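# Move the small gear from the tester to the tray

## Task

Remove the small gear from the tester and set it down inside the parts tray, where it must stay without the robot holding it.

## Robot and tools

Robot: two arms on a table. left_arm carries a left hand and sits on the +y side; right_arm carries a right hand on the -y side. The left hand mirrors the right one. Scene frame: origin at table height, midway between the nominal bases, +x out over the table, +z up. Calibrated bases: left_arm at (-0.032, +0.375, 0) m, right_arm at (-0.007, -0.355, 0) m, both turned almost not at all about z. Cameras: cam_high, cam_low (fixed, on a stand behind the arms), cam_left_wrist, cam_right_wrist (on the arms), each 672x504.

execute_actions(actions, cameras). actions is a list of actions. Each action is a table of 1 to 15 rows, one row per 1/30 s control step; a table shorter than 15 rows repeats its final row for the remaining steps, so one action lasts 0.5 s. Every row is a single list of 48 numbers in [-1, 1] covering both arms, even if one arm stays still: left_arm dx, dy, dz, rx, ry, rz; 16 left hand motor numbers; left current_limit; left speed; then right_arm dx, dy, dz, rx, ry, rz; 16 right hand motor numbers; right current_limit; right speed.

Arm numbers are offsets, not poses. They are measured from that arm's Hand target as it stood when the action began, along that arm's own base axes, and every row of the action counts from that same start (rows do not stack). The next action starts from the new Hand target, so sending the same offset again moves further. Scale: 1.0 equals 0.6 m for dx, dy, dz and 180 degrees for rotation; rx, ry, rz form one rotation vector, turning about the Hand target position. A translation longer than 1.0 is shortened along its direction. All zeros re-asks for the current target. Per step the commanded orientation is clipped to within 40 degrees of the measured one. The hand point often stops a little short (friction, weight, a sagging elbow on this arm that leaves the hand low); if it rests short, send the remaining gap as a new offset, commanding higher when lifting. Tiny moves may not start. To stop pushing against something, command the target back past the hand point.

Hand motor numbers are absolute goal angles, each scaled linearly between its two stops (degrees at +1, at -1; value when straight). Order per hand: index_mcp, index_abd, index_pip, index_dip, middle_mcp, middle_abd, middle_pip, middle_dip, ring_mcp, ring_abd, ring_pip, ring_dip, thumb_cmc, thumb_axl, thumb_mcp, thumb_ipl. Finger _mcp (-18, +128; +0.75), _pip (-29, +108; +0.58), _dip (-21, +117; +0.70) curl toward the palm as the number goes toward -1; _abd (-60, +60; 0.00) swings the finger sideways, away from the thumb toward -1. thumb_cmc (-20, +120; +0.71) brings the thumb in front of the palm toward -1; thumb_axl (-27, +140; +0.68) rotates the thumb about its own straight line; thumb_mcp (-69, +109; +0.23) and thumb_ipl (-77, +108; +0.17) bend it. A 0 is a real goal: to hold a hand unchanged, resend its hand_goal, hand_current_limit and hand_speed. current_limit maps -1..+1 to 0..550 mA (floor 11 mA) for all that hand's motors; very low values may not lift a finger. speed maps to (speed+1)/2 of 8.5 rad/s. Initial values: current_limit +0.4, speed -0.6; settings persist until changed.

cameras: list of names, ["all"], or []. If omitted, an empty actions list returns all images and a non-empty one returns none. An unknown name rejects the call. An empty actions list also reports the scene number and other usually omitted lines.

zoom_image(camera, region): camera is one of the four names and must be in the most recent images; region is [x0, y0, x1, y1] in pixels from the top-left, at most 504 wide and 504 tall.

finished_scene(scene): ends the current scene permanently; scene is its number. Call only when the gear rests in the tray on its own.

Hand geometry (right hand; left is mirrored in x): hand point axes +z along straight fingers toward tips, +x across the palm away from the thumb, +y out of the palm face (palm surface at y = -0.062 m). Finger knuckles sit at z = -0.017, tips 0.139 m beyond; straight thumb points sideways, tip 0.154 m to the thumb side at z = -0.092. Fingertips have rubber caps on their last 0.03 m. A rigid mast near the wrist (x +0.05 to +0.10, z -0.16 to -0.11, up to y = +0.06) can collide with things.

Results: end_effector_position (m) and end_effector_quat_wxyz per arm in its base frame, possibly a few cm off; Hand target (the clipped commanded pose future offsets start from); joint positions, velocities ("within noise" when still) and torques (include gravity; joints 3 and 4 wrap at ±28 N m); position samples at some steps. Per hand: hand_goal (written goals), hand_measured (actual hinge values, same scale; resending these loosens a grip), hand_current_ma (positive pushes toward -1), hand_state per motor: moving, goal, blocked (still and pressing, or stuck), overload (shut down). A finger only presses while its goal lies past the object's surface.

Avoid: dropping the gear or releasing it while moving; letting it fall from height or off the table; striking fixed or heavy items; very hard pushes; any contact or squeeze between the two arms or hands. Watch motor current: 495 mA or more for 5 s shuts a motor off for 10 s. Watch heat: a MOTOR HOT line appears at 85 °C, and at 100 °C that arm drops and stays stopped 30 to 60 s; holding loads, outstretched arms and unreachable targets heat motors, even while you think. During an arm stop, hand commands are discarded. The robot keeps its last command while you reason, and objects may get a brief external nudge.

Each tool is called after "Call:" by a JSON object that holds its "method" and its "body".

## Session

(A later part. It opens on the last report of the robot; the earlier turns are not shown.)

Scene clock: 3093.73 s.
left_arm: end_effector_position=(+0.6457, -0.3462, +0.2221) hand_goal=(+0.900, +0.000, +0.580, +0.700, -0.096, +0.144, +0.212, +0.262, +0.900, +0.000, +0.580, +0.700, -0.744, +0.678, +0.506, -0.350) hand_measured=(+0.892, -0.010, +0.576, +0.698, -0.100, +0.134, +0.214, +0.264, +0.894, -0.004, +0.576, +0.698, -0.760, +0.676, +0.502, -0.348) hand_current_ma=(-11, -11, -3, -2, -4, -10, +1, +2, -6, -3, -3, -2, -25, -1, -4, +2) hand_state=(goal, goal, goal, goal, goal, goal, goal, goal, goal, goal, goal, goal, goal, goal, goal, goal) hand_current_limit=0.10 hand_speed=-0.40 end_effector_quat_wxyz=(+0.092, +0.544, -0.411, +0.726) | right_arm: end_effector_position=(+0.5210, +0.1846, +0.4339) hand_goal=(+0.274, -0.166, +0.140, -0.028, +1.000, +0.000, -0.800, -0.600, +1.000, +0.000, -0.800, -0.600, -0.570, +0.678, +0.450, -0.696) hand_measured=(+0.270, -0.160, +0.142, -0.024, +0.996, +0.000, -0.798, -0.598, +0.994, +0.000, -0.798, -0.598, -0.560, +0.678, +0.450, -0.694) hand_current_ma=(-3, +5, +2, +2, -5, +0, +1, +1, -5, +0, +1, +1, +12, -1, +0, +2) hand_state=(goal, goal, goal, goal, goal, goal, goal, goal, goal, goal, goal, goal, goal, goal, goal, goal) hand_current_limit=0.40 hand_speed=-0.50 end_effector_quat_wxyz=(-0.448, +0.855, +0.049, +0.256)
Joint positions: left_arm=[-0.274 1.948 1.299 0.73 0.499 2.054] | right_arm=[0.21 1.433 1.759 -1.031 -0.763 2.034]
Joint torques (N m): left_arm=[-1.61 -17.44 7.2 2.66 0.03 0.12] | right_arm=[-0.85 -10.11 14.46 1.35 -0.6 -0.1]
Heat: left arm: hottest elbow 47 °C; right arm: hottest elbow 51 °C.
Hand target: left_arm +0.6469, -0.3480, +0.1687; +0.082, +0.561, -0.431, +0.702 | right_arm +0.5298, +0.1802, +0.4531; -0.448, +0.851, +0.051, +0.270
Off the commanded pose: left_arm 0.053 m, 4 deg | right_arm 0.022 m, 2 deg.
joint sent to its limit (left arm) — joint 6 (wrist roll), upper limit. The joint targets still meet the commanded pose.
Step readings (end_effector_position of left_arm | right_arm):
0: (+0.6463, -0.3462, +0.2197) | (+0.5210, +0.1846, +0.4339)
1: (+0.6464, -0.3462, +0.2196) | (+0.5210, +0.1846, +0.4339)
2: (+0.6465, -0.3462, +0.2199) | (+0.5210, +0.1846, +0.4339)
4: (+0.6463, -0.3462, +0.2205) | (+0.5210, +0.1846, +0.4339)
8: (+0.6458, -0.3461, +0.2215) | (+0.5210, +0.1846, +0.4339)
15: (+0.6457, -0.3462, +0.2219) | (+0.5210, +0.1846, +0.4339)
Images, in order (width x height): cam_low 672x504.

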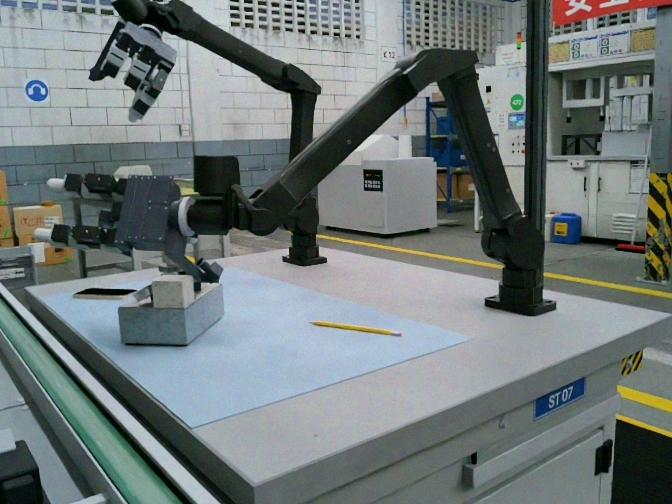

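Call:
{"method": "execute_actions", "body": {"actions": [[[0,0,0.15,0,0,0,0.9,0,0.58,0.7,-0.096,0.144,0.212,0.261,0.9,0,0.58,0.7,-0.745,0.677,0.506,-0.351,0.1,-0.4,0,0,0,0,0,0,0.274,-0.167,0.139,-0.029,1,0,-0.8,-0.6,1,0,-0.8,-0.6,-0.571,0.677,0.449,-0.697,0.4,-0.5]],[[-0.033,0.013,0.02,0,0,0,0.9,0,0.58,0.7,0.041,0.177,0.066,0.188,0.9,0,0.58,0.7,-0.745,0.677,0.292,-0.278,0.1,-0.4,0,0,0,0,0,0,0.274,-0.167,0.139,-0.029,1,0,-0.8,-0.6,1,0,-0.8,-0.6,-0.571,0.677,0.449,-0.697,0.4,-0.5]]], "cameras": ["cam_high"]}}

Call:
{"method": "zoom_image", "body": {"camera": "cam_high", "region": [290, 250, 350, 295]}}

Scene clock: 3156.10 s.
left_arm: end_effector_position=(+0.6306, -0.3413, +0.2707) hand_goal=(+0.900, +0.000, +0.580, +0.700, +0.042, +0.178, +0.066, +0.188, +0.900, +0.000, +0.580, +0.700, -0.744, +0.678, +0.292, -0.278) hand_measured=(+0.892, -0.010, +0.576, +0.698, +0.036, +0.168, +0.068, +0.192, +0.894, -0.004, +0.576, +0.698, -0.760, +0.676, +0.294, -0.278) hand_current_ma=(-11, -10, -3, -2, -7, -10, +2, +3, -6, -3, -3, -2, -27, -1, +3, -1) hand_state=(goal, goal, goal, goal, goal, goal, goal, goal, goal, goal, goal, goal, goal, goal, goal, goal) hand_current_limit=0.10 hand_speed=-0.40 end_effector_quat_wxyz=(+0.092, +0.563, -0.419, +0.706) | right_arm: end_effector_position=(+0.5210, +0.1846, +0.4339) hand_goal=(+0.274, -0.166, +0.140, -0.028, +1.000, +0.000, -0.800, -0.600, +1.000, +0.000, -0.800, -0.600, -0.570, +0.678, +0.450, -0.696) hand_measured=(+0.270, -0.160, +0.142, -0.024, +0.996, +0.000, -0.798, -0.598, +0.994, +0.000, -0.798, -0.598, -0.560, +0.678, +0.450, -0.694) hand_current_ma=(-3, +5, +2, +2, -5, +0, +1, +1, -5, +0, +1, +1, +12, -1, +0, +2) hand_state=(goal, goal, goal, goal, goal, goal, goal, goal, goal, goal, goal, goal, goal, goal, goal, goal) hand_current_limit=0.40 hand_speed=-0.50 end_effector_quat_wxyz=(-0.448, +0.855, +0.049, +0.256)
Joint positions: left_arm=[-0.274 1.824 1.299 0.542 0.496 2.073] | right_arm=[0.21 1.433 1.759 -1.031 -0.763 2.034]
Joint torques (N m): left_arm=[-1.26 -22.53 8.85 1.96 0.2 -0.05] | right_arm=[-0.62 -10.05 14.54 1.28 -0.59 -0.07]
Heat: left arm: hottest elbow 43 °C; right arm: hottest elbow 51 °C.
Hand target: left_arm +0.6270, -0.3404, +0.2707; +0.082, +0.561, -0.431, +0.702 | right_arm +0.5298, +0.1802, +0.4531; -0.448, +0.851, +0.051, +0.270
Off the commanded pose: left_arm 0.004 m, 2 deg | right_arm 0.022 m, 2 deg.
joint sent to its limit (left arm) — joint 6 (wrist roll), upper limit. The joint targets still meet the commanded pose.
Step readings (end_effector_position of left_arm | right_arm):
0: (+0.6457, -0.3462, +0.2221) | (+0.5210, +0.1846, +0.4339)
1: (+0.6457, -0.3462, +0.2221) | (+0.5210, +0.1846, +0.4339)
2: (+0.6455, -0.3461, +0.2209) | (+0.5210, +0.1846, +0.4339)
4: (+0.6442, -0.3457, +0.2175) | (+0.5210, +0.1846, +0.4339)
8: (+0.6415, -0.3447, +0.2137) | (+0.5210, +0.1846, +0.4339)
15: (+0.6385, -0.3437, +0.2251) | (+0.5210, +0.1846, +0.4339)
16: (+0.6383, -0.3436, +0.2261) | (+0.5210, +0.1846, +0.4339)
17: (+0.6380, -0.3435, +0.2278) | (+0.5210, +0.1846, +0.4339)
19: (+0.6370, -0.3433, +0.2322) | (+0.5210, +0.1846, +0.4339)
23: (+0.6345, -0.3424, +0.2498) | (+0.5210, +0.1846, +0.4339)
30: (+0.6306, -0.3413, +0.2711) | (+0.5210, +0.1846, +0.4339)
Images, in order (width x height): cam_high 672x504.

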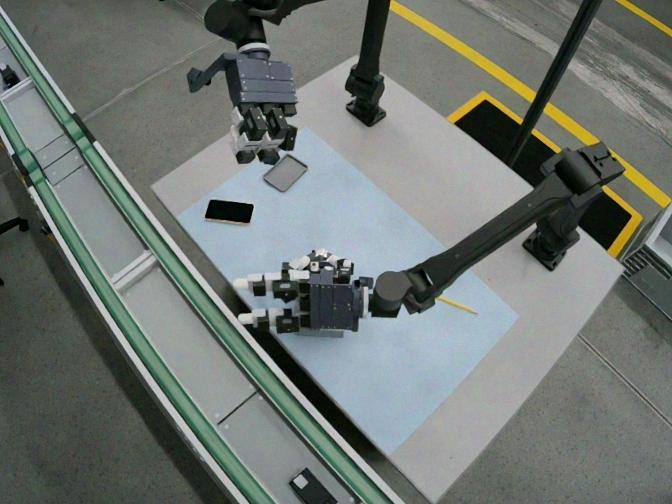

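Scaled by 8.400 from the camera's 672x504 image, which has a finer 960x720 frame.

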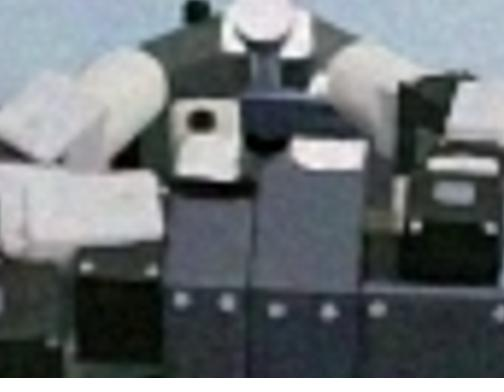

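Call:
{"method": "execute_actions", "body": {"actions": [[[0,0,-0.15,0,0,0,0.9,0,0.58,0.7,0.041,0.177,0.066,0.188,0.9,0,0.58,0.7,-0.745,0.677,0.292,-0.278,0.1,-0.4,0,0,0,0,0,0,0.274,-0.167,0.139,-0.029,1,0,-0.8,-0.6,1,0,-0.8,-0.6,-0.571,0.677,0.449,-0.697,0.4,-0.5]]], "cameras": ["cam_high","cam_low"]}}

Call:
{"method": "zoom_image", "body": {"camera": "cam_high", "region": [290, 250, 350, 295]}}

Call:
{"method": "zoom_image", "body": {"camera": "cam_low", "region": [90, 230, 250, 350]}}

Scene clock: 3163.27 s.
left_arm: end_effector_position=(+0.6309, -0.3315, +0.1809) hand_goal=(+0.900, +0.000, +0.580, +0.700, +0.042, +0.178, +0.066, +0.188, +0.900, +0.000, +0.580, +0.700, -0.744, +0.678, +0.292, -0.278) hand_measured=(+0.894, -0.008, +0.578, +0.698, +0.038, +0.170, +0.068, +0.190, +0.894, -0.004, +0.578, +0.698, -0.750, +0.680, +0.294, -0.280) hand_current_ma=(-9, -9, -2, -2, -5, -8, +1, +2, -6, -3, -2, -2, -6, +2, +3, -1) hand_state=(goal, goal, goal, goal, goal, goal, goal, goal, goal, goal, goal, goal, goal, goal, goal, goal) hand_current_limit=0.10 hand_speed=-0.40 end_effector_quat_wxyz=(+0.090, +0.573, -0.416, +0.700) | right_arm: end_effector_position=(+0.5210, +0.1846, +0.4339) hand_goal=(+0.274, -0.166, +0.140, -0.028, +1.000, +0.000, -0.800, -0.600, +1.000, +0.000, -0.800, -0.600, -0.570, +0.678, +0.450, -0.696) hand_measured=(+0.270, -0.160, +0.142, -0.024, +0.996, +0.000, -0.798, -0.598, +0.994, +0.000, -0.798, -0.598, -0.560, +0.678, +0.450, -0.694) hand_current_ma=(-3, +5, +2, +2, -5, +0, +1, +1, -5, +0, +1, +1, +12, -1, +0, +2) hand_state=(goal, goal, goal, goal, goal, goal, goal, goal, goal, goal, goal, goal, goal, goal, goal, goal) hand_current_limit=0.40 hand_speed=-0.50 end_effector_quat_wxyz=(-0.448, +0.855, +0.049, +0.256)
Joint positions: left_arm=[-0.26 1.948 1.217 0.727 0.497 2.072] | right_arm=[0.21 1.433 1.759 -1.031 -0.763 2.034]
Joint torques (N m): left_arm=[-2.14 -21.77 8.36 3.11 0.22 -0.04] | right_arm=[-0.79 -9.99 14.49 1.33 -0.61 -0.08]
Heat: left arm: hottest elbow 43 °C; right arm: hottest elbow 51 °C.
Hand target: left_arm +0.6271, -0.3402, +0.1806; +0.082, +0.561, -0.431, +0.702 | right_arm +0.5298, +0.1802, +0.4531; -0.448, +0.851, +0.051, +0.270
Off the commanded pose: left_arm 0.010 m, 2 deg | right_arm 0.022 m, 2 deg.
joint sent to its limit (left arm) — joint 6 (wrist roll), upper limit. The joint targets still meet the commanded pose.
Step readings (end_effector_position of left_arm | right_arm):
0: (+0.6306, -0.3413, +0.2707) | (+0.5210, +0.1846, +0.4339)
1: (+0.6304, -0.3412, +0.2703) | (+0.5210, +0.1846, +0.4339)
2: (+0.6294, -0.3409, +0.2697) | (+0.5210, +0.1846, +0.4339)
4: (+0.6260, -0.3400, +0.2648) | (+0.5210, +0.1846, +0.4339)
8: (+0.6252, -0.3369, +0.2377) | (+0.5210, +0.1846, +0.4339)
15: (+0.6303, -0.3311, +0.1920) | (+0.5210, +0.1846, +0.4339)
Images, in order (width x height): cam_high 672x504, cam_low 672x504.

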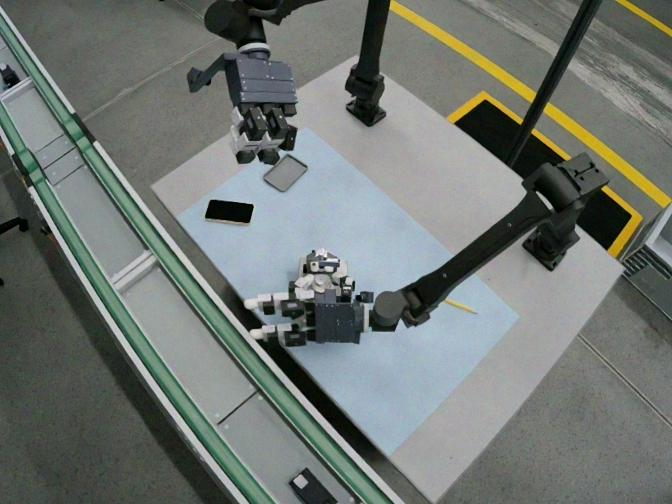

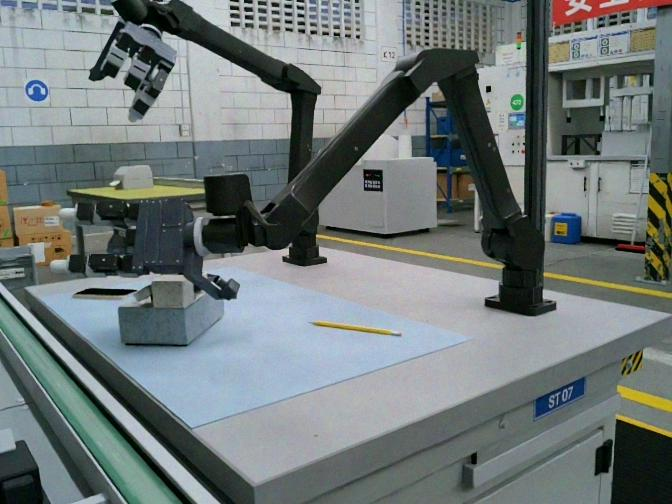

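Scaled by 8.400 from the camera's 672x504 image, which has a finer 960x720 frame.

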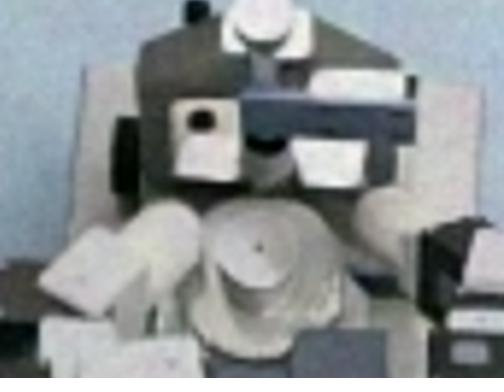

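Scaled by 3.150 from the camera's 672x504 image, which has a finer 960x720 frame.

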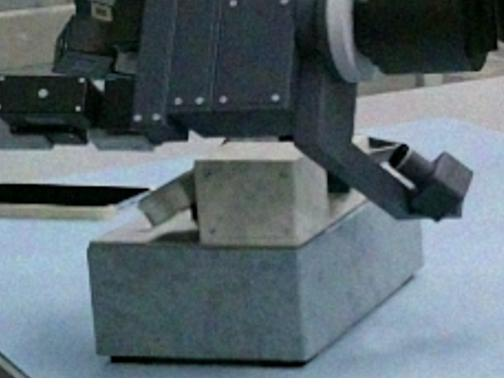

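Call:
{"method": "execute_actions", "body": {"actions": [[[-0.007,-0.0155,-0.0067,0,0,0,0.9,0,0.58,0.7,0.041,0.177,0.066,0.188,0.9,0,0.58,0.7,-0.745,0.677,0.292,-0.278,0.1,-0.4,0,0,0,0,0,0,0.274,-0.167,0.139,-0.029,1,0,-0.8,-0.6,1,0,-0.8,-0.6,-0.571,0.677,0.449,-0.697,0.4,-0.5]]], "cameras": ["cam_high"]}}

Call:
{"method": "zoom_image", "body": {"camera": "cam_high", "region": [290, 250, 350, 295]}}

Scene clock: 3170.03 s.
left_arm: end_effector_position=(+0.6272, -0.3419, +0.1830) hand_goal=(+0.900, +0.000, +0.580, +0.700, +0.042, +0.178, +0.066, +0.188, +0.900, +0.000, +0.580, +0.700, -0.744, +0.678, +0.292, -0.278) hand_measured=(+0.894, -0.008, +0.578, +0.698, +0.038, +0.170, +0.068, +0.190, +0.894, -0.004, +0.578, +0.698, -0.750, +0.680, +0.294, -0.280) hand_current_ma=(-9, -9, -2, -2, -5, -8, +1, +2, -6, -3, -2, -2, -6, +2, +2, -1) hand_state=(goal, goal, goal, goal, goal, goal, goal, goal, goal, goal, goal, goal, goal, goal, goal, goal) hand_current_limit=0.10 hand_speed=-0.40 end_effector_quat_wxyz=(+0.091, +0.568, -0.418, +0.704) | right_arm: end_effector_position=(+0.5210, +0.1846, +0.4339) hand_goal=(+0.274, -0.166, +0.140, -0.028, +1.000, +0.000, -0.800, -0.600, +1.000, +0.000, -0.800, -0.600, -0.570, +0.678, +0.450, -0.696) hand_measured=(+0.270, -0.160, +0.142, -0.024, +0.996, +0.000, -0.798, -0.598, +0.994, +0.000, -0.798, -0.598, -0.560, +0.678, +0.450, -0.694) hand_current_ma=(-3, +5, +2, +2, -5, +0, +1, +1, -5, +0, +1, +1, +12, -1, +0, +2) hand_state=(goal, goal, goal, goal, goal, goal, goal, goal, goal, goal, goal, goal, goal, goal, goal, goal) hand_current_limit=0.40 hand_speed=-0.50 end_effector_quat_wxyz=(-0.448, +0.855, +0.049, +0.256)
Joint positions: left_arm=[-0.277 1.948 1.217 0.738 0.486 2.072] | right_arm=[0.21 1.433 1.759 -1.031 -0.763 2.034]
Joint torques (N m): left_arm=[-2.43 -21.71 7.92 3.03 0.01 -0.04] | right_arm=[-0.85 -10.17 14.46 1.4 -0.61 -0.06]
Heat: left arm: hottest elbow 43 °C; right arm: hottest elbow 51 °C.
Hand target: left_arm +0.6229, -0.3495, +0.1766; +0.082, +0.561, -0.431, +0.702 | right_arm +0.5298, +0.1802, +0.4531; -0.448, +0.851, +0.051, +0.270
Off the commanded pose: left_arm 0.011 m, 2 deg | right_arm 0.022 m, 2 deg.
joint sent to its limit (left arm) — joint 6 (wrist roll), upper limit. The joint targets still meet the commanded pose.
Step readings (end_effector_position of left_arm | right_arm):
0: (+0.6309, -0.3315, +0.1809) | (+0.5210, +0.1846, +0.4339)
1: (+0.6308, -0.3317, +0.1809) | (+0.5210, +0.1846, +0.4339)
2: (+0.6305, -0.3324, +0.1812) | (+0.5210, +0.1846, +0.4339)
4: (+0.6307, -0.3336, +0.1819) | (+0.5210, +0.1846, +0.4339)
8: (+0.6296, -0.3371, +0.1827) | (+0.5210, +0.1846, +0.4339)
15: (+0.6273, -0.3416, +0.1830) | (+0.5210, +0.1846, +0.4339)
Images, in order (width x height): cam_high 672x504.

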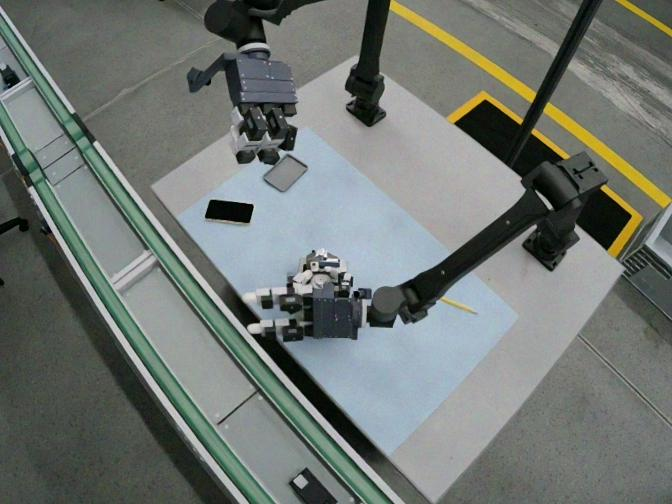

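Scaled by 8.400 from the camera's 672x504 image, which has a finer 960x720 frame.

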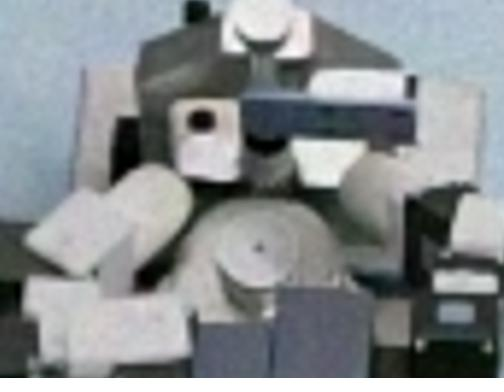

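Call:
{"method": "execute_actions", "body": {"actions": [[[-0.003,-0.008,-0.03,0,0,0,0.9,0,0.58,0.7,-0.01,0.177,0.066,0.188,0.9,0,0.58,0.7,-0.745,0.677,0.22,-0.278,0.1,-0.4,0,0,0,0,0,0,0.274,-0.167,0.139,-0.029,1,0,-0.8,-0.6,1,0,-0.8,-0.6,-0.571,0.677,0.449,-0.697,0.4,-0.5]]], "cameras": ["cam_high"]}}

Call:
{"method": "zoom_image", "body": {"camera": "cam_high", "region": [290, 250, 350, 295]}}

Scene clock: 3176.33 s.
left_arm: end_effector_position=(+0.6261, -0.3458, +0.1763) hand_goal=(+0.900, +0.000, +0.580, +0.700, -0.010, +0.178, +0.066, +0.188, +0.900, +0.000, +0.580, +0.700, -0.744, +0.678, +0.220, -0.278) hand_measured=(+0.894, -0.008, +0.578, +0.698, -0.010, +0.172, +0.068, +0.190, +0.894, -0.004, +0.578, +0.698, -0.742, +0.680, +0.222, -0.280) hand_current_ma=(-9, -9, -2, -2, +0, -4, +1, +2, -6, -3, -2, -2, +2, +2, +3, -1) hand_state=(goal, goal, goal, goal, goal, goal, goal, goal, goal, goal, goal, goal, goal, goal, goal, goal) hand_current_limit=0.10 hand_speed=-0.40 end_effector_quat_wxyz=(+0.089, +0.562, -0.416, +0.710) | right_arm: end_effector_position=(+0.5210, +0.1846, +0.4339) hand_goal=(+0.274, -0.166, +0.140, -0.028, +1.000, +0.000, -0.800, -0.600, +1.000, +0.000, -0.800, -0.600, -0.570, +0.678, +0.450, -0.696) hand_measured=(+0.270, -0.160, +0.142, -0.024, +0.996, +0.000, -0.798, -0.598, +0.994, +0.000, -0.798, -0.598, -0.560, +0.678, +0.450, -0.694) hand_current_ma=(-3, +5, +2, +2, -5, +0, +1, +1, -5, +0, +1, +1, +12, -1, +0, +2) hand_state=(goal, goal, goal, goal, goal, goal, goal, goal, goal, goal, goal, goal, goal, goal, goal, goal) hand_current_limit=0.40 hand_speed=-0.50 end_effector_quat_wxyz=(-0.448, +0.855, +0.049, +0.256)
Joint positions: left_arm=[-0.285 1.965 1.211 0.78 0.478 2.072] | right_arm=[0.21 1.433 1.759 -1.031 -0.763 2.034]
Joint torques (N m): left_arm=[-2.43 -20.48 7.58 2.97 -0.05 -0.05] | right_arm=[-0.67 -9.93 14.54 1.26 -0.61 -0.07]
Heat: left arm: hottest elbow 42 °C; right arm: hottest elbow 51 °C.
Hand target: left_arm +0.6211, -0.3544, +0.1587; +0.082, +0.561, -0.431, +0.702 | right_arm +0.5298, +0.1802, +0.4531; -0.448, +0.851, +0.051, +0.270
Off the commanded pose: left_arm 0.020 m, 2 deg | right_arm 0.022 m, 2 deg.
joint sent to its limit (left arm) — joint 6 (wrist roll), upper limit. The joint targets still meet the commanded pose.
Step readings (end_effector_position of left_arm | right_arm):
0: (+0.6273, -0.3418, +0.1830) | (+0.5210, +0.1846, +0.4339)
1: (+0.6274, -0.3418, +0.1832) | (+0.5210, +0.1846, +0.4339)
2: (+0.6275, -0.3420, +0.1838) | (+0.5210, +0.1846, +0.4339)
4: (+0.6272, -0.3435, +0.1848) | (+0.5210, +0.1846, +0.4339)
8: (+0.6272, -0.3440, +0.1825) | (+0.5210, +0.1846, +0.4339)
15: (+0.6264, -0.3454, +0.1762) | (+0.5210, +0.1846, +0.4339)
Images, in order (width x height): cam_high 672x504.

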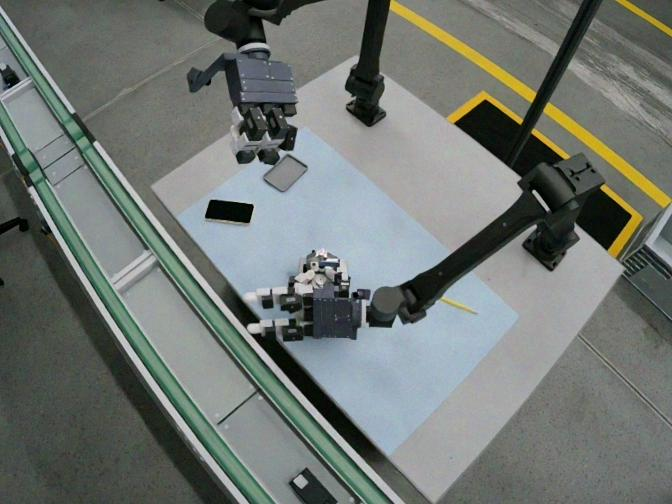

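Scaled by 8.400 from the camera's 672x504 image, which has a finer 960x720 frame.

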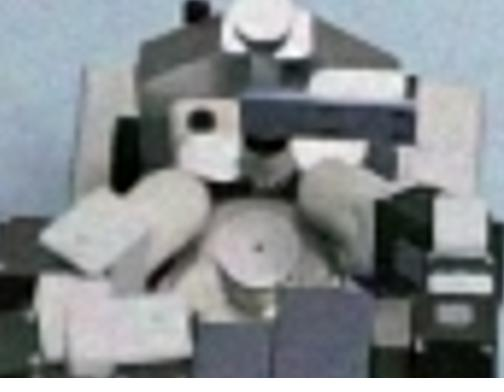

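Call:
{"method": "execute_actions", "body": {"actions": [[[-0.016,-0.012,0.010,0,0,0,0.9,0,0.58,0.7,-0.045,0.177,0.066,0.188,0.9,0,0.58,0.7,-0.745,0.677,0.205,-0.278,0.1,-0.4,0,0,0,0,0,0,0.274,-0.167,0.139,-0.029,1,0,-0.8,-0.6,1,0,-0.8,-0.6,-0.571,0.677,0.449,-0.697,0.4,-0.5]]], "cameras": ["cam_high"]}}

Call:
{"method": "zoom_image", "body": {"camera": "cam_high", "region": [290, 250, 350, 295]}}

Scene clock: 3186.20 s.
left_arm: end_effector_position=(+0.6204, -0.3517, +0.1707) hand_goal=(+0.900, +0.000, +0.580, +0.700, -0.044, +0.178, +0.066, +0.188, +0.900, +0.000, +0.580, +0.700, -0.744, +0.678, +0.206, -0.278) hand_measured=(+0.894, -0.008, +0.578, +0.698, -0.036, +0.188, +0.074, +0.190, +0.894, -0.004, +0.578, +0.698, -0.752, +0.678, +0.218, -0.278) hand_current_ma=(-9, -9, -2, -2, +12, +10, +9, +2, -6, -3, -2, -2, -10, +1, +23, +0) hand_state=(goal, goal, goal, goal, goal, goal, goal, goal, goal, goal, goal, goal, goal, goal, goal, goal) hand_current_limit=0.10 hand_speed=-0.40 end_effector_quat_wxyz=(+0.089, +0.565, -0.416, +0.707) | right_arm: end_effector_position=(+0.5210, +0.1846, +0.4339) hand_goal=(+0.274, -0.166, +0.140, -0.028, +1.000, +0.000, -0.800, -0.600, +1.000, +0.000, -0.800, -0.600, -0.570, +0.678, +0.450, -0.696) hand_measured=(+0.270, -0.160, +0.142, -0.024, +0.996, +0.000, -0.798, -0.598, +0.994, +0.000, -0.798, -0.598, -0.560, +0.678, +0.450, -0.694) hand_current_ma=(-3, +5, +2, +2, -5, +0, +1, +1, -5, +0, +1, +1, +12, -1, +0, +2) hand_state=(goal, goal, goal, goal, goal, goal, goal, goal, goal, goal, goal, goal, goal, goal, goal, goal) hand_current_limit=0.40 hand_speed=-0.50 end_effector_quat_wxyz=(-0.448, +0.855, +0.049, +0.256)
Joint positions: left_arm=[-0.298 1.965 1.196 0.785 0.462 2.071] | right_arm=[0.21 1.433 1.759 -1.031 -0.763 2.034]
Joint torques (N m): left_arm=[-2.78 -22.36 7.15 2.66 -0.06 -0.04] | right_arm=[-0.67 -9.99 14.49 1.31 -0.6 -0.07]
Heat: left arm: hottest elbow 42 °C; right arm: hottest elbow 51 °C.
Hand target: left_arm +0.6115, -0.3617, +0.1647; +0.082, +0.561, -0.431, +0.702 | right_arm +0.5298, +0.1802, +0.4531; -0.448, +0.851, +0.051, +0.270
Off the commanded pose: left_arm 0.015 m, 2 deg | right_arm 0.022 m, 2 deg.
joint sent to its limit (left arm) — joint 6 (wrist roll), upper limit. The joint targets still meet the commanded pose.
Step readings (end_effector_position of left_arm | right_arm):
0: (+0.6261, -0.3458, +0.1763) | (+0.5210, +0.1846, +0.4339)
1: (+0.6262, -0.3458, +0.1763) | (+0.5210, +0.1846, +0.4339)
2: (+0.6263, -0.3460, +0.1760) | (+0.5210, +0.1846, +0.4339)
4: (+0.6258, -0.3471, +0.1752) | (+0.5210, +0.1846, +0.4339)
8: (+0.6248, -0.3477, +0.1739) | (+0.5210, +0.1846, +0.4339)
15: (+0.6233, -0.3491, +0.1730) | (+0.5210, +0.1846, +0.4339)
Images, in order (width x height): cam_high 672x504.

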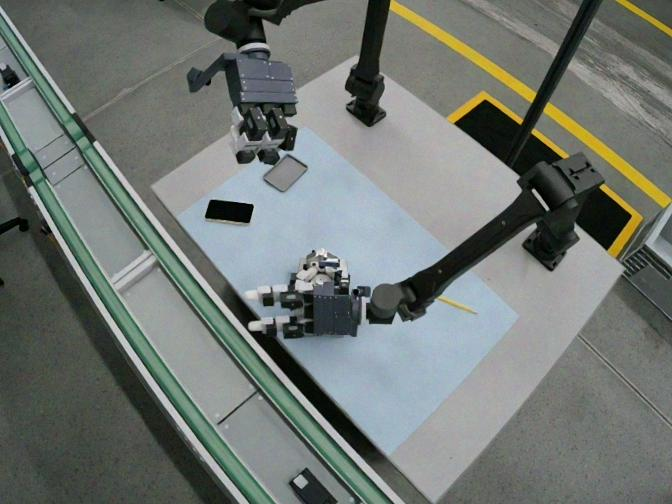

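Scaled by 8.400 from the camera's 672x504 image, which has a finer 960x720 frame.

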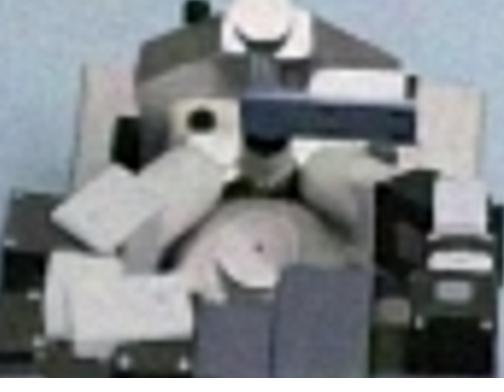

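Call:
{"method": "zoom_image", "body": {"camera": "cam_high", "region": [300, 255, 340, 285]}}

Call:
{"method": "execute_actions", "body": {"actions": [], "cameras": ["cam_low"]}}

Call:
{"method": "zoom_image", "body": {"camera": "cam_low", "region": [110, 250, 210, 325]}}

Scaled by 12.600 from the camera's 672x504 image, which has a finer 960x720 frame.

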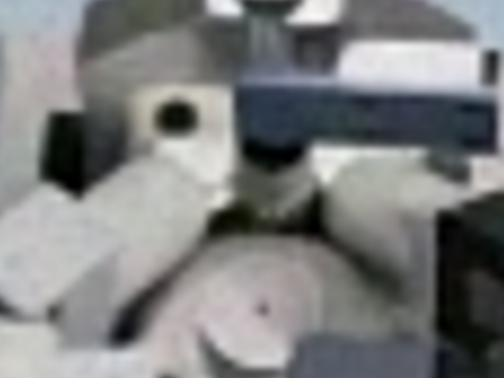

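Scene clock: 3190.17 s.
left_arm: end_effector_position=(+0.6204, -0.3517, +0.1707) hand_goal=(+0.900, +0.000, +0.580, +0.700, -0.044, +0.178, +0.066, +0.188, +0.900, +0.000, +0.580, +0.700, -0.744, +0.678, +0.206, -0.278) hand_measured=(+0.894, -0.008, +0.578, +0.698, -0.036, +0.188, +0.074, +0.190, +0.894, -0.004, +0.578, +0.698, -0.752, +0.678, +0.218, -0.278) hand_current_ma=(-9, -9, -2, -2, +12, +10, +9, +2, -6, -3, -2, -2, -10, +1, +23, +0) hand_state=(goal, goal, goal, goal, goal, goal, goal, goal, goal, goal, goal, goal, goal, goal, goal, goal) hand_current_limit=0.10 hand_speed=-0.40 end_effector_quat_wxyz=(+0.089, +0.565, -0.416, +0.707) | right_arm: end_effector_position=(+0.5210, +0.1846, +0.4339) hand_goal=(+0.274, -0.166, +0.140, -0.028, +1.000, +0.000, -0.800, -0.600, +1.000, +0.000, -0.800, -0.600, -0.570, +0.678, +0.450, -0.696) hand_measured=(+0.270, -0.160, +0.142, -0.024, +0.996, +0.000, -0.798, -0.598, +0.994, +0.000, -0.798, -0.598, -0.560, +0.678, +0.450, -0.694) hand_current_ma=(-3, +5, +2, +2, -5, +0, +1, +1, -5, +0, +1, +1, +12, -1, +0, +2) hand_state=(goal, goal, goal, goal, goal, goal, goal, goal, goal, goal, goal, goal, goal, goal, goal, goal) hand_current_limit=0.40 hand_speed=-0.50 end_effector_quat_wxyz=(-0.448, +0.855, +0.049, +0.256)
Joint positions: left_arm=[-0.298 1.965 1.196 0.785 0.462 2.071] | right_arm=[0.21 1.433 1.759 -1.031 -0.763 2.034]
Joint velocities: within noise
Joint torques (N m): left_arm=[-2.84 -22.36 7.12 2.62 -0.08 -0.05] | right_arm=[-0.67 -10.11 14.5 1.24 -0.6 -0.09]
Heat: left arm: hottest elbow 42 °C; right arm: hottest elbow 51 °C.
Hand target: left_arm +0.6115, -0.3617, +0.1647; +0.082, +0.561, -0.431, +0.702 | right_arm +0.5298, +0.1802, +0.4531; -0.448, +0.851, +0.051, +0.270
Off the commanded pose: left_arm 0.015 m, 2 deg | right_arm 0.022 m, 2 deg.
Images, in order (width x height): cam_low 672x504.

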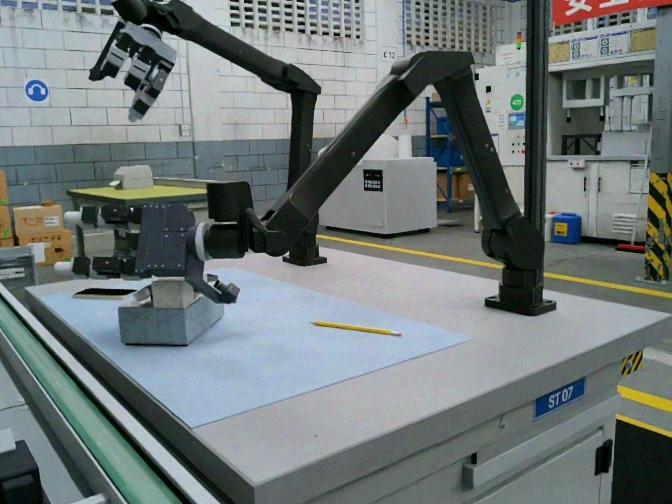

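Scaled by 5.040 from the camera's 672x504 image, which has a finer 960x720 frame.

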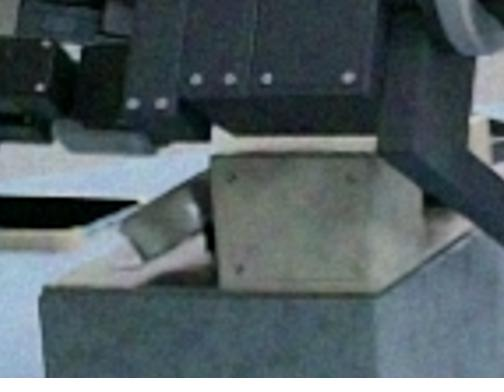

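Call:
{"method": "execute_actions", "body": {"actions": [[[0,0,0,0,0,0,0.9,0,0.58,0.7,-0.09,0.177,0.066,0.188,0.9,0,0.58,0.7,-0.745,0.677,0.15,-0.278,0.1,-0.6,0,0,0,0,0,0,0.274,-0.167,0.139,-0.029,1,0,-0.8,-0.6,1,0,-0.8,-0.6,-0.571,0.677,0.449,-0.697,0.4,-0.5]]], "cameras": ["cam_high"]}}

Call:
{"method": "zoom_image", "body": {"camera": "cam_high", "region": [300, 255, 340, 285]}}

Scene clock: 3193.70 s.
left_arm: end_effector_position=(+0.6204, -0.3517, +0.1707) hand_goal=(+0.900, +0.000, +0.580, +0.700, -0.090, +0.178, +0.066, +0.188, +0.900, +0.000, +0.580, +0.700, -0.744, +0.678, +0.150, -0.278) hand_measured=(+0.894, -0.008, +0.578, +0.698, -0.050, +0.188, +0.078, +0.194, +0.894, -0.004, +0.578, +0.698, -0.754, +0.678, +0.212, -0.272) hand_current_ma=(-9, -9, -2, -2, +95, +10, +19, +6, -6, -3, -2, -2, -12, +1, +227, +10) hand_state=(goal, goal, goal, goal, blocked, goal, goal, goal, goal, goal, goal, goal, goal, goal, blocked, goal) hand_current_limit=0.10 hand_speed=-0.60 end_effector_quat_wxyz=(+0.089, +0.565, -0.416, +0.707) | right_arm: end_effector_position=(+0.5210, +0.1846, +0.4339) hand_goal=(+0.274, -0.166, +0.140, -0.028, +1.000, +0.000, -0.800, -0.600, +1.000, +0.000, -0.800, -0.600, -0.570, +0.678, +0.450, -0.696) hand_measured=(+0.270, -0.160, +0.142, -0.024, +0.996, +0.000, -0.798, -0.598, +0.994, +0.000, -0.798, -0.598, -0.560, +0.678, +0.450, -0.694) hand_current_ma=(-3, +5, +2, +2, -5, +0, +1, +1, -5, +0, +1, +1, +12, -1, +0, +2) hand_state=(goal, goal, goal, goal, goal, goal, goal, goal, goal, goal, goal, goal, goal, goal, goal, goal) hand_current_limit=0.40 hand_speed=-0.50 end_effector_quat_wxyz=(-0.448, +0.855, +0.049, +0.256)
Joint positions: left_arm=[-0.298 1.965 1.196 0.785 0.462 2.071] | right_arm=[0.21 1.433 1.759 -1.031 -0.763 2.034]
Joint torques (N m): left_arm=[-2.67 -22.18 7.15 2.62 -0.09 -0.05] | right_arm=[-0.56 -10.17 14.54 1.26 -0.61 -0.09]
Heat: left arm: hottest elbow 42 °C; right arm: hottest elbow 51 °C.
Hand target: left_arm +0.6115, -0.3616, +0.1647; +0.082, +0.561, -0.431, +0.702 | right_arm +0.5298, +0.1802, +0.4531; -0.448, +0.851, +0.051, +0.270
Off the commanded pose: left_arm 0.015 m, 2 deg | right_arm 0.022 m, 2 deg.
joint sent to its limit (left arm) — joint 6 (wrist roll), upper limit. The joint targets still meet the commanded pose.
Step readings (end_effector_position of left_arm | right_arm):
0: (+0.6204, -0.3517, +0.1707) | (+0.5210, +0.1846, +0.4339)
1: (+0.6204, -0.3517, +0.1707) | (+0.5210, +0.1846, +0.4339)
2: (+0.6204, -0.3517, +0.1707) | (+0.5210, +0.1846, +0.4339)
4: (+0.6204, -0.3517, +0.1707) | (+0.5210, +0.1846, +0.4339)
8: (+0.6204, -0.3517, +0.1707) | (+0.5210, +0.1846, +0.4339)
15: (+0.6204, -0.3517, +0.1707) | (+0.5210, +0.1846, +0.4339)
Images, in order (width x height): cam_high 672x504.

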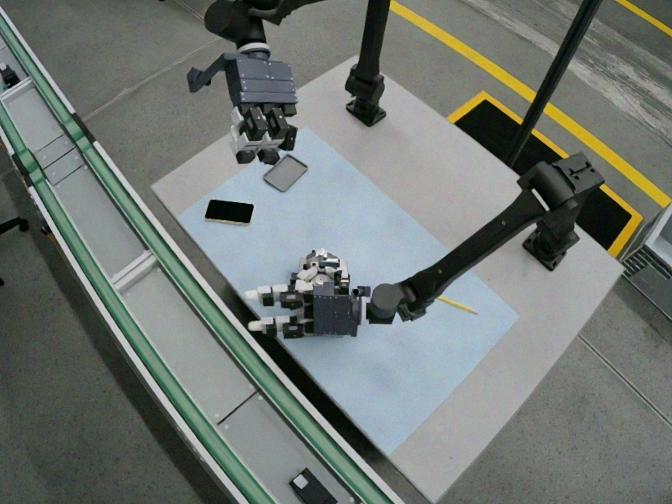

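Scaled by 12.600 from the camera's 672x504 image, which has a finer 960x720 frame.

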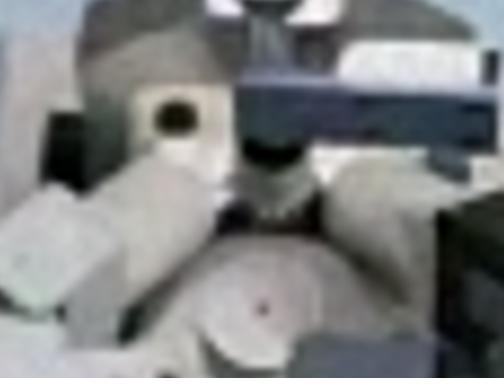

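Call:
{"method": "execute_actions", "body": {"actions": [[[0,0,0,0,0,0,0.9,0,0.58,0.7,-0.02,0.177,0.066,0.188,0.9,0,0.58,0.7,-0.745,0.677,0.225,-0.278,0.1,-0.4,0,0,0,0,0,0,0.274,-0.167,0.139,-0.029,1,0,-0.8,-0.6,1,0,-0.8,-0.6,-0.571,0.677,0.449,-0.697,0.4,-0.5]],[[-0.006,-0.007,0,0,0,0,0.9,0,0.58,0.7,-0.02,0.177,0.066,0.188,0.9,0,0.58,0.7,-0.745,0.677,0.225,-0.278,0.1,-0.4,0,0,0,0,0,0,0.274,-0.167,0.139,-0.029,1,0,-0.8,-0.6,1,0,-0.8,-0.6,-0.571,0.677,0.449,-0.697,0.4,-0.5]],[[0,0,0,0,0,0,0.9,0,0.58,0.7,-0.12,0.177,0.066,0.188,0.9,0,0.58,0.7,-0.745,0.677,0.1,-0.278,0.3,-0.4,0,0,0,0,0,0,0.274,-0.167,0.139,-0.029,1,0,-0.8,-0.6,1,0,-0.8,-0.6,-0.571,0.677,0.449,-0.697,0.4,-0.5]]], "cameras": ["cam_high"]}}

Call:
{"method": "zoom_image", "body": {"camera": "cam_high", "region": [300, 255, 340, 285]}}

Scene clock: 3209.77 s.
left_arm: end_effector_position=(+0.6198, -0.3519, +0.1684) hand_goal=(+0.900, +0.000, +0.580, +0.700, -0.120, +0.178, +0.066, +0.188, +0.900, +0.000, +0.580, +0.700, -0.744, +0.678, +0.100, -0.278) hand_measured=(+0.894, -0.008, +0.578, +0.698, -0.054, +0.186, +0.090, +0.200, +0.894, -0.004, +0.578, +0.698, -0.758, +0.678, +0.206, -0.270) hand_current_ma=(-9, -9, -2, -2, +189, +7, +42, +19, -6, -3, -2, -2, -23, +0, +358, +14) hand_state=(goal, goal, goal, goal, blocked, goal, blocked, goal, goal, goal, goal, goal, goal, goal, blocked, goal) hand_current_limit=0.30 hand_speed=-0.40 end_effector_quat_wxyz=(+0.087, +0.569, -0.414, +0.705) | right_arm: end_effector_position=(+0.5210, +0.1846, +0.4339) hand_goal=(+0.274, -0.166, +0.140, -0.028, +1.000, +0.000, -0.800, -0.600, +1.000, +0.000, -0.800, -0.600, -0.570, +0.678, +0.450, -0.696) hand_measured=(+0.270, -0.160, +0.142, -0.024, +0.996, +0.000, -0.798, -0.598, +0.994, +0.000, -0.798, -0.598, -0.560, +0.678, +0.450, -0.694) hand_current_ma=(-3, +5, +2, +2, -5, +0, +1, +1, -5, +0, +1, +1, +12, -1, +0, +2) hand_state=(goal, goal, goal, goal, goal, goal, goal, goal, goal, goal, goal, goal, goal, goal, goal, goal) hand_current_limit=0.40 hand_speed=-0.50 end_effector_quat_wxyz=(-0.448, +0.855, +0.049, +0.256)
Joint positions: left_arm=[-0.3 1.964 1.19 0.785 0.452 2.071] | right_arm=[0.21 1.433 1.759 -1.031 -0.763 2.034]
Joint torques (N m): left_arm=[-3.19 -22.53 7.02 2.77 -0.04 -0.04] | right_arm=[-0.67 -10.11 14.46 1.29 -0.6 -0.09]
Heat: left arm: hottest elbow 41 °C; right arm: hottest elbow 51 °C.
Hand target: left_arm +0.6079, -0.3658, +0.1645; +0.082, +0.561, -0.431, +0.702 | right_arm +0.5298, +0.1802, +0.4531; -0.448, +0.851, +0.051, +0.270
Off the commanded pose: left_arm 0.019 m, 2 deg | right_arm 0.022 m, 2 deg.
joint sent to its limit (left arm) — joint 6 (wrist roll), upper limit. The joint targets still meet the commanded pose.
Step readings (end_effector_position of left_arm | right_arm):
0: (+0.6204, -0.3517, +0.1707) | (+0.5210, +0.1846, +0.4339)
1: (+0.6204, -0.3517, +0.1707) | (+0.5210, +0.1846, +0.4339)
2: (+0.6205, -0.3516, +0.1706) | (+0.5210, +0.1846, +0.4339)
4: (+0.6208, -0.3514, +0.1703) | (+0.5210, +0.1846, +0.4339)
8: (+0.6206, -0.3516, +0.1701) | (+0.5210, +0.1846, +0.4339)
15: (+0.6206, -0.3516, +0.1701) | (+0.5210, +0.1846, +0.4339)
16: (+0.6206, -0.3516, +0.1701) | (+0.5210, +0.1846, +0.4339)
17: (+0.6207, -0.3517, +0.1701) | (+0.5210, +0.1846, +0.4339)
19: (+0.6206, -0.3518, +0.1692) | (+0.5210, +0.1846, +0.4339)
23: (+0.6206, -0.3518, +0.1687) | (+0.5210, +0.1846, +0.4339)
30: (+0.6206, -0.3517, +0.1685) | (+0.5210, +0.1846, +0.4339)
31: (+0.6206, -0.3517, +0.1685) | (+0.5210, +0.1846, +0.4339)
32: (+0.6203, -0.3517, +0.1683) | (+0.5210, +0.1846, +0.4339)
34: (+0.6199, -0.3519, +0.1685) | (+0.5210, +0.1846, +0.4339)
38: (+0.6198, -0.3519, +0.1684) | (+0.5210, +0.1846, +0.4339)
45: (+0.6198, -0.3519, +0.1684) | (+0.5210, +0.1846, +0.4339)
Images, in order (width x height): cam_high 672x504.

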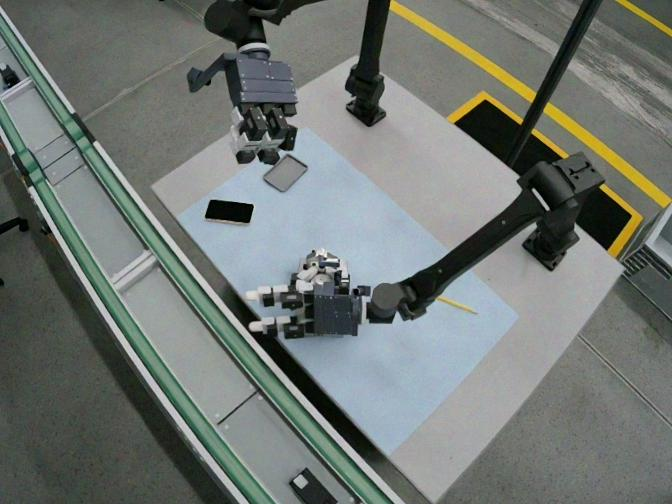

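Scaled by 12.600 from the camera's 672x504 image, which has a finer 960x720 frame.

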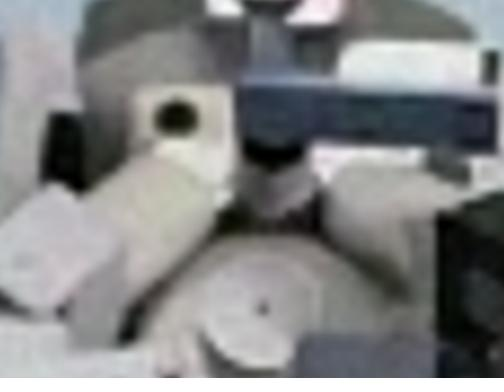

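Call:
{"method": "execute_actions", "body": {"actions": [[[0,0,0,0,0,0,0.9,0,0.58,0.7,-0.02,0.177,0.066,0.188,0.9,0,0.58,0.7,-0.745,0.677,0.225,-0.278,0.1,-0.4,0,0,0,0,0,0,0.274,-0.167,0.139,-0.029,1,0,-0.8,-0.6,1,0,-0.8,-0.6,-0.571,0.677,0.449,-0.697,0.4,-0.5]],[[0.006,0.006,0.035,0,0,0,0.9,0,0.58,0.7,-0.02,0.177,0.066,0.188,0.9,0,0.58,0.7,-0.745,0.677,0.225,-0.278,0.1,-0.4,0,0,0,0,0,0,0.274,-0.167,0.139,-0.029,1,0,-0.8,-0.6,1,0,-0.8,-0.6,-0.571,0.677,0.449,-0.697,0.4,-0.5]]], "cameras": ["cam_high"]}}

Call:
{"method": "zoom_image", "body": {"camera": "cam_high", "region": [300, 255, 340, 285]}}

Scene clock: 3217.97 s.
left_arm: end_effector_position=(+0.6190, -0.3520, +0.1684) hand_goal=(+0.900, +0.000, +0.580, +0.700, -0.020, +0.178, +0.066, +0.188, +0.900, +0.000, +0.580, +0.700, -0.744, +0.678, +0.226, -0.278) hand_measured=(+0.894, -0.008, +0.578, +0.698, -0.018, +0.178, +0.074, +0.194, +0.894, -0.004, +0.578, +0.698, -0.764, +0.676, +0.216, -0.280) hand_current_ma=(-9, -9, -2, -2, +1, +0, +9, +7, -6, -3, -2, -2, -33, -1, -19, -3) hand_state=(goal, goal, goal, goal, goal, goal, goal, goal, goal, goal, goal, goal, goal, goal, goal, goal) hand_current_limit=0.10 hand_speed=-0.40 end_effector_quat_wxyz=(+0.087, +0.576, -0.416, +0.698) | right_arm: end_effector_position=(+0.5210, +0.1846, +0.4339) hand_goal=(+0.274, -0.166, +0.140, -0.028, +1.000, +0.000, -0.800, -0.600, +1.000, +0.000, -0.800, -0.600, -0.570, +0.678, +0.450, -0.696) hand_measured=(+0.270, -0.160, +0.142, -0.024, +0.996, +0.000, -0.798, -0.598, +0.994, +0.000, -0.798, -0.598, -0.560, +0.678, +0.450, -0.694) hand_current_ma=(-3, +5, +2, +2, -5, +0, +1, +1, -5, +0, +1, +1, +12, -1, +0, +2) hand_state=(goal, goal, goal, goal, goal, goal, goal, goal, goal, goal, goal, goal, goal, goal, goal, goal) hand_current_limit=0.40 hand_speed=-0.50 end_effector_quat_wxyz=(-0.448, +0.855, +0.049, +0.256)
Joint positions: left_arm=[-0.301 1.954 1.19 0.754 0.449 2.076] | right_arm=[0.21 1.433 1.759 -1.031 -0.763 2.034]
Joint torques (N m): left_arm=[-2.43 -24.7 8.38 2.03 0.32 -0.08] | right_arm=[-0.73 -10.05 14.48 1.32 -0.59 -0.08]
Heat: left arm: hottest elbow 41 °C; right arm: hottest elbow 52 °C.
Hand target: left_arm +0.6114, -0.3622, +0.1857; +0.082, +0.561, -0.431, +0.702 | right_arm +0.5298, +0.1802, +0.4531; -0.448, +0.851, +0.051, +0.270
Off the commanded pose: left_arm 0.021 m, 3 deg | right_arm 0.022 m, 2 deg.
joint sent to its limit (left arm) — joint 6 (wrist roll), upper limit. The joint targets still meet the commanded pose.
Step readings (end_effector_position of left_arm | right_arm):
0: (+0.6198, -0.3519, +0.1684) | (+0.5210, +0.1846, +0.4339)
1: (+0.6198, -0.3519, +0.1684) | (+0.5210, +0.1846, +0.4339)
2: (+0.6198, -0.3519, +0.1684) | (+0.5210, +0.1846, +0.4339)
4: (+0.6203, -0.3517, +0.1683) | (+0.5210, +0.1846, +0.4339)
8: (+0.6202, -0.3519, +0.1683) | (+0.5210, +0.1846, +0.4339)
15: (+0.6202, -0.3519, +0.1683) | (+0.5210, +0.1846, +0.4339)
16: (+0.6202, -0.3519, +0.1683) | (+0.5210, +0.1846, +0.4339)
17: (+0.6202, -0.3519, +0.1683) | (+0.5210, +0.1846, +0.4339)
19: (+0.6200, -0.3518, +0.1683) | (+0.5210, +0.1846, +0.4339)
23: (+0.6194, -0.3519, +0.1683) | (+0.5210, +0.1846, +0.4339)
30: (+0.6190, -0.3520, +0.1682) | (+0.5210, +0.1846, +0.4339)
Images, in order (width x height): cam_high 672x504.

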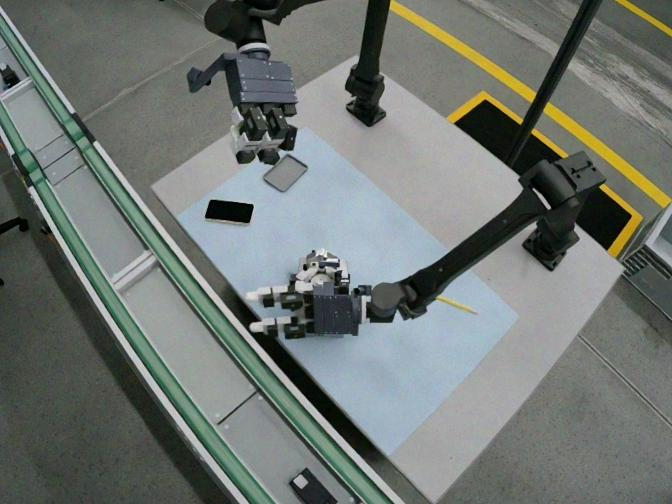

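Scaled by 12.600 from the camera's 672x504 image, which has a finer 960x720 frame.

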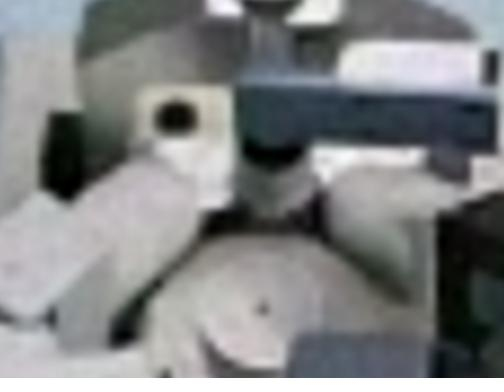

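Call:
{"method": "execute_actions", "body": {"actions": [[[0.006,0.006,0.02,0,0,0,0.9,0,0.58,0.7,-0.02,0.177,0.066,0.188,0.9,0,0.58,0.7,-0.745,0.677,0.225,-0.278,0.1,-0.4,0,0,0,0,0,0,0.274,-0.167,0.139,-0.029,1,0,-0.8,-0.6,1,0,-0.8,-0.6,-0.571,0.677,0.449,-0.697,0.4,-0.5]]]}}

Scene clock: 3221.77 s.
left_arm: end_effector_position=(+0.6174, -0.3516, +0.1723) hand_goal=(+0.900, +0.000, +0.580, +0.700, -0.020, +0.178, +0.066, +0.188, +0.900, +0.000, +0.580, +0.700, -0.744, +0.678, +0.226, -0.278) hand_measured=(+0.894, -0.008, +0.578, +0.698, -0.020, +0.178, +0.068, +0.192, +0.894, -0.004, +0.578, +0.698, -0.774, +0.674, +0.212, -0.284) hand_current_ma=(-9, -9, -2, -2, +0, +0, +2, +3, -6, -3, -2, -2, -62, -6, -31, -8) hand_state=(goal, goal, goal, goal, goal, goal, goal, goal, goal, goal, goal, goal, blocked, goal, goal, goal) hand_current_limit=0.10 hand_speed=-0.40 end_effector_quat_wxyz=(+0.087, +0.579, -0.419, +0.693) | right_arm: end_effector_position=(+0.5210, +0.1846, +0.4339) hand_goal=(+0.274, -0.166, +0.140, -0.028, +1.000, +0.000, -0.800, -0.600, +1.000, +0.000, -0.800, -0.600, -0.570, +0.678, +0.450, -0.696) hand_measured=(+0.270, -0.160, +0.142, -0.024, +0.996, +0.000, -0.798, -0.598, +0.994, +0.000, -0.798, -0.598, -0.560, +0.678, +0.450, -0.694) hand_current_ma=(-3, +5, +2, +2, -5, +0, +1, +1, -5, +0, +1, +1, +12, -1, +0, +2) hand_state=(goal, goal, goal, goal, goal, goal, goal, goal, goal, goal, goal, goal, goal, goal, goal, goal) hand_current_limit=0.40 hand_speed=-0.50 end_effector_quat_wxyz=(-0.448, +0.855, +0.049, +0.256)
Joint positions: left_arm=[-0.301 1.939 1.19 0.723 0.451 2.083] | right_arm=[0.21 1.433 1.759 -1.031 -0.763 2.034]
Joint torques (N m): left_arm=[-1.79 -24.76 9.55 1.92 0.54 -0.12] | right_arm=[-0.67 -9.99 14.49 1.31 -0.58 -0.07]
Heat: left arm: hottest elbow 41 °C; right arm: hottest elbow 52 °C.
Hand target: left_arm +0.6150, -0.3586, +0.1977; +0.082, +0.561, -0.431, +0.702 | right_arm +0.5298, +0.1802, +0.4531; -0.448, +0.851, +0.051, +0.270
Off the commanded pose: left_arm 0.026 m, 3 deg | right_arm 0.022 m, 2 deg.
joint sent to its limit (left arm) — joint 6 (wrist roll), upper limit. The joint targets still meet the commanded pose.
Step readings (end_effector_position of left_arm | right_arm):
0: (+0.6190, -0.3520, +0.1684) | (+0.5210, +0.1846, +0.4339)
1: (+0.6190, -0.3520, +0.1682) | (+0.5210, +0.1846, +0.4339)
2: (+0.6189, -0.3520, +0.1681) | (+0.5210, +0.1846, +0.4339)
4: (+0.6185, -0.3519, +0.1682) | (+0.5210, +0.1846, +0.4339)
8: (+0.6178, -0.3517, +0.1702) | (+0.5210, +0.1846, +0.4339)
15: (+0.6174, -0.3516, +0.1724) | (+0.5210, +0.1846, +0.4339)

Call:
{"method": "execute_actions", "body": {"actions": [[[0.0125,0.011,0,0,0,0,0.9,0,0.58,0.7,-0.02,0.177,0.066,0.188,0.9,0,0.58,0.7,-0.745,0.677,0.225,-0.278,0.1,-0.4,0,0,0,0,0,0,0.274,-0.167,0.139,-0.029,1,0,-0.8,-0.6,1,0,-0.8,-0.6,-0.571,0.677,0.449,-0.697,0.4,-0.5]]], "cameras": ["cam_high"]}}

Call:
{"method": "zoom_image", "body": {"camera": "cam_high", "region": [300, 255, 340, 285]}}

Scene clock: 3232.03 s.
left_arm: end_effector_position=(+0.6156, -0.3519, +0.1716) hand_goal=(+0.900, +0.000, +0.580, +0.700, -0.020, +0.178, +0.066, +0.188, +0.900, +0.000, +0.580, +0.700, -0.744, +0.678, +0.226, -0.278) hand_measured=(+0.894, -0.008, +0.578, +0.698, -0.020, +0.178, +0.068, +0.192, +0.894, -0.004, +0.578, +0.698, -0.776, +0.672, +0.204, -0.288) hand_current_ma=(-9, -9, -2, -2, +0, +0, +2, +3, -6, -3, -2, -2, -67, -7, -57, -20) hand_state=(goal, goal, goal, goal, goal, goal, goal, goal, goal, goal, goal, goal, blocked, goal, blocked, goal) hand_current_limit=0.10 hand_speed=-0.40 end_effector_quat_wxyz=(+0.092, +0.579, -0.422, +0.692) | right_arm: end_effector_position=(+0.5210, +0.1846, +0.4339) hand_goal=(+0.274, -0.166, +0.140, -0.028, +1.000, +0.000, -0.800, -0.600, +1.000, +0.000, -0.800, -0.600, -0.570, +0.678, +0.450, -0.696) hand_measured=(+0.270, -0.160, +0.142, -0.024, +0.996, +0.000, -0.798, -0.598, +0.994, +0.000, -0.798, -0.598, -0.560, +0.678, +0.450, -0.694) hand_current_ma=(-3, +5, +2, +2, -5, +0, +1, +1, -5, +0, +1, +1, +12, -1, +0, +2) hand_state=(goal, goal, goal, goal, goal, goal, goal, goal, goal, goal, goal, goal, goal, goal, goal, goal) hand_current_limit=0.40 hand_speed=-0.50 end_effector_quat_wxyz=(-0.448, +0.855, +0.049, +0.256)
Joint positions: left_arm=[-0.3 1.939 1.19 0.719 0.462 2.083] | right_arm=[0.21 1.433 1.759 -1.031 -0.763 2.034]
Joint torques (N m): left_arm=[-0.91 -23.94 10.86 1.89 0.65 -0.14] | right_arm=[-0.62 -9.93 14.48 1.25 -0.59 -0.09]
Heat: left arm: hottest elbow 42 °C; right arm: hottest elbow 52 °C.
Hand target: left_arm +0.6225, -0.3521, +0.1977; +0.082, +0.561, -0.431, +0.702 | right_arm +0.5298, +0.1802, +0.4531; -0.448, +0.851, +0.051, +0.270
Off the commanded pose: left_arm 0.027 m, 3 deg | right_arm 0.022 m, 2 deg.
joint sent to its limit (left arm) — joint 6 (wrist roll), upper limit. The joint targets still meet the commanded pose.
Step readings (end_effector_position of left_arm | right_arm):
0: (+0.6174, -0.3516, +0.1723) | (+0.5210, +0.1846, +0.4339)
1: (+0.6173, -0.3516, +0.1723) | (+0.5210, +0.1846, +0.4339)
2: (+0.6170, -0.3518, +0.1723) | (+0.5210, +0.1846, +0.4339)
4: (+0.6162, -0.3520, +0.1720) | (+0.5210, +0.1846, +0.4339)
8: (+0.6158, -0.3518, +0.1717) | (+0.5210, +0.1846, +0.4339)
15: (+0.6156, -0.3519, +0.1716) | (+0.5210, +0.1846, +0.4339)
Images, in order (width x height): cam_high 672x504.

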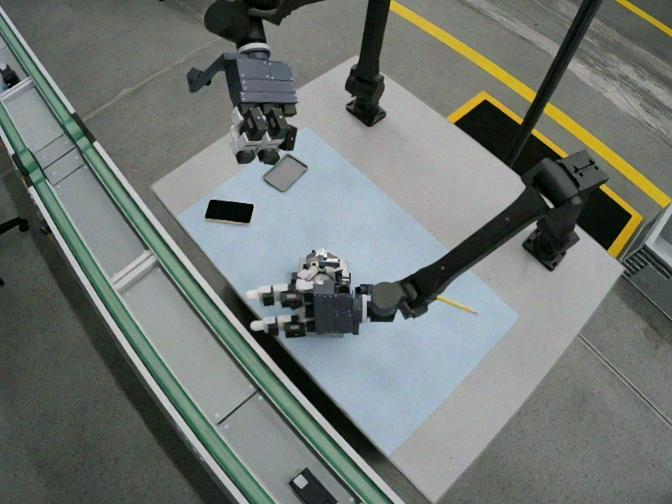

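Scaled by 12.600 from the camera's 672x504 image, which has a finer 960x720 frame.

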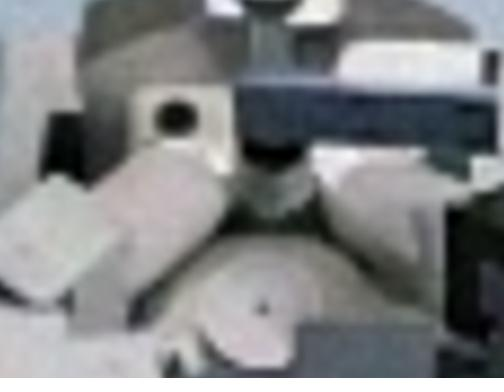

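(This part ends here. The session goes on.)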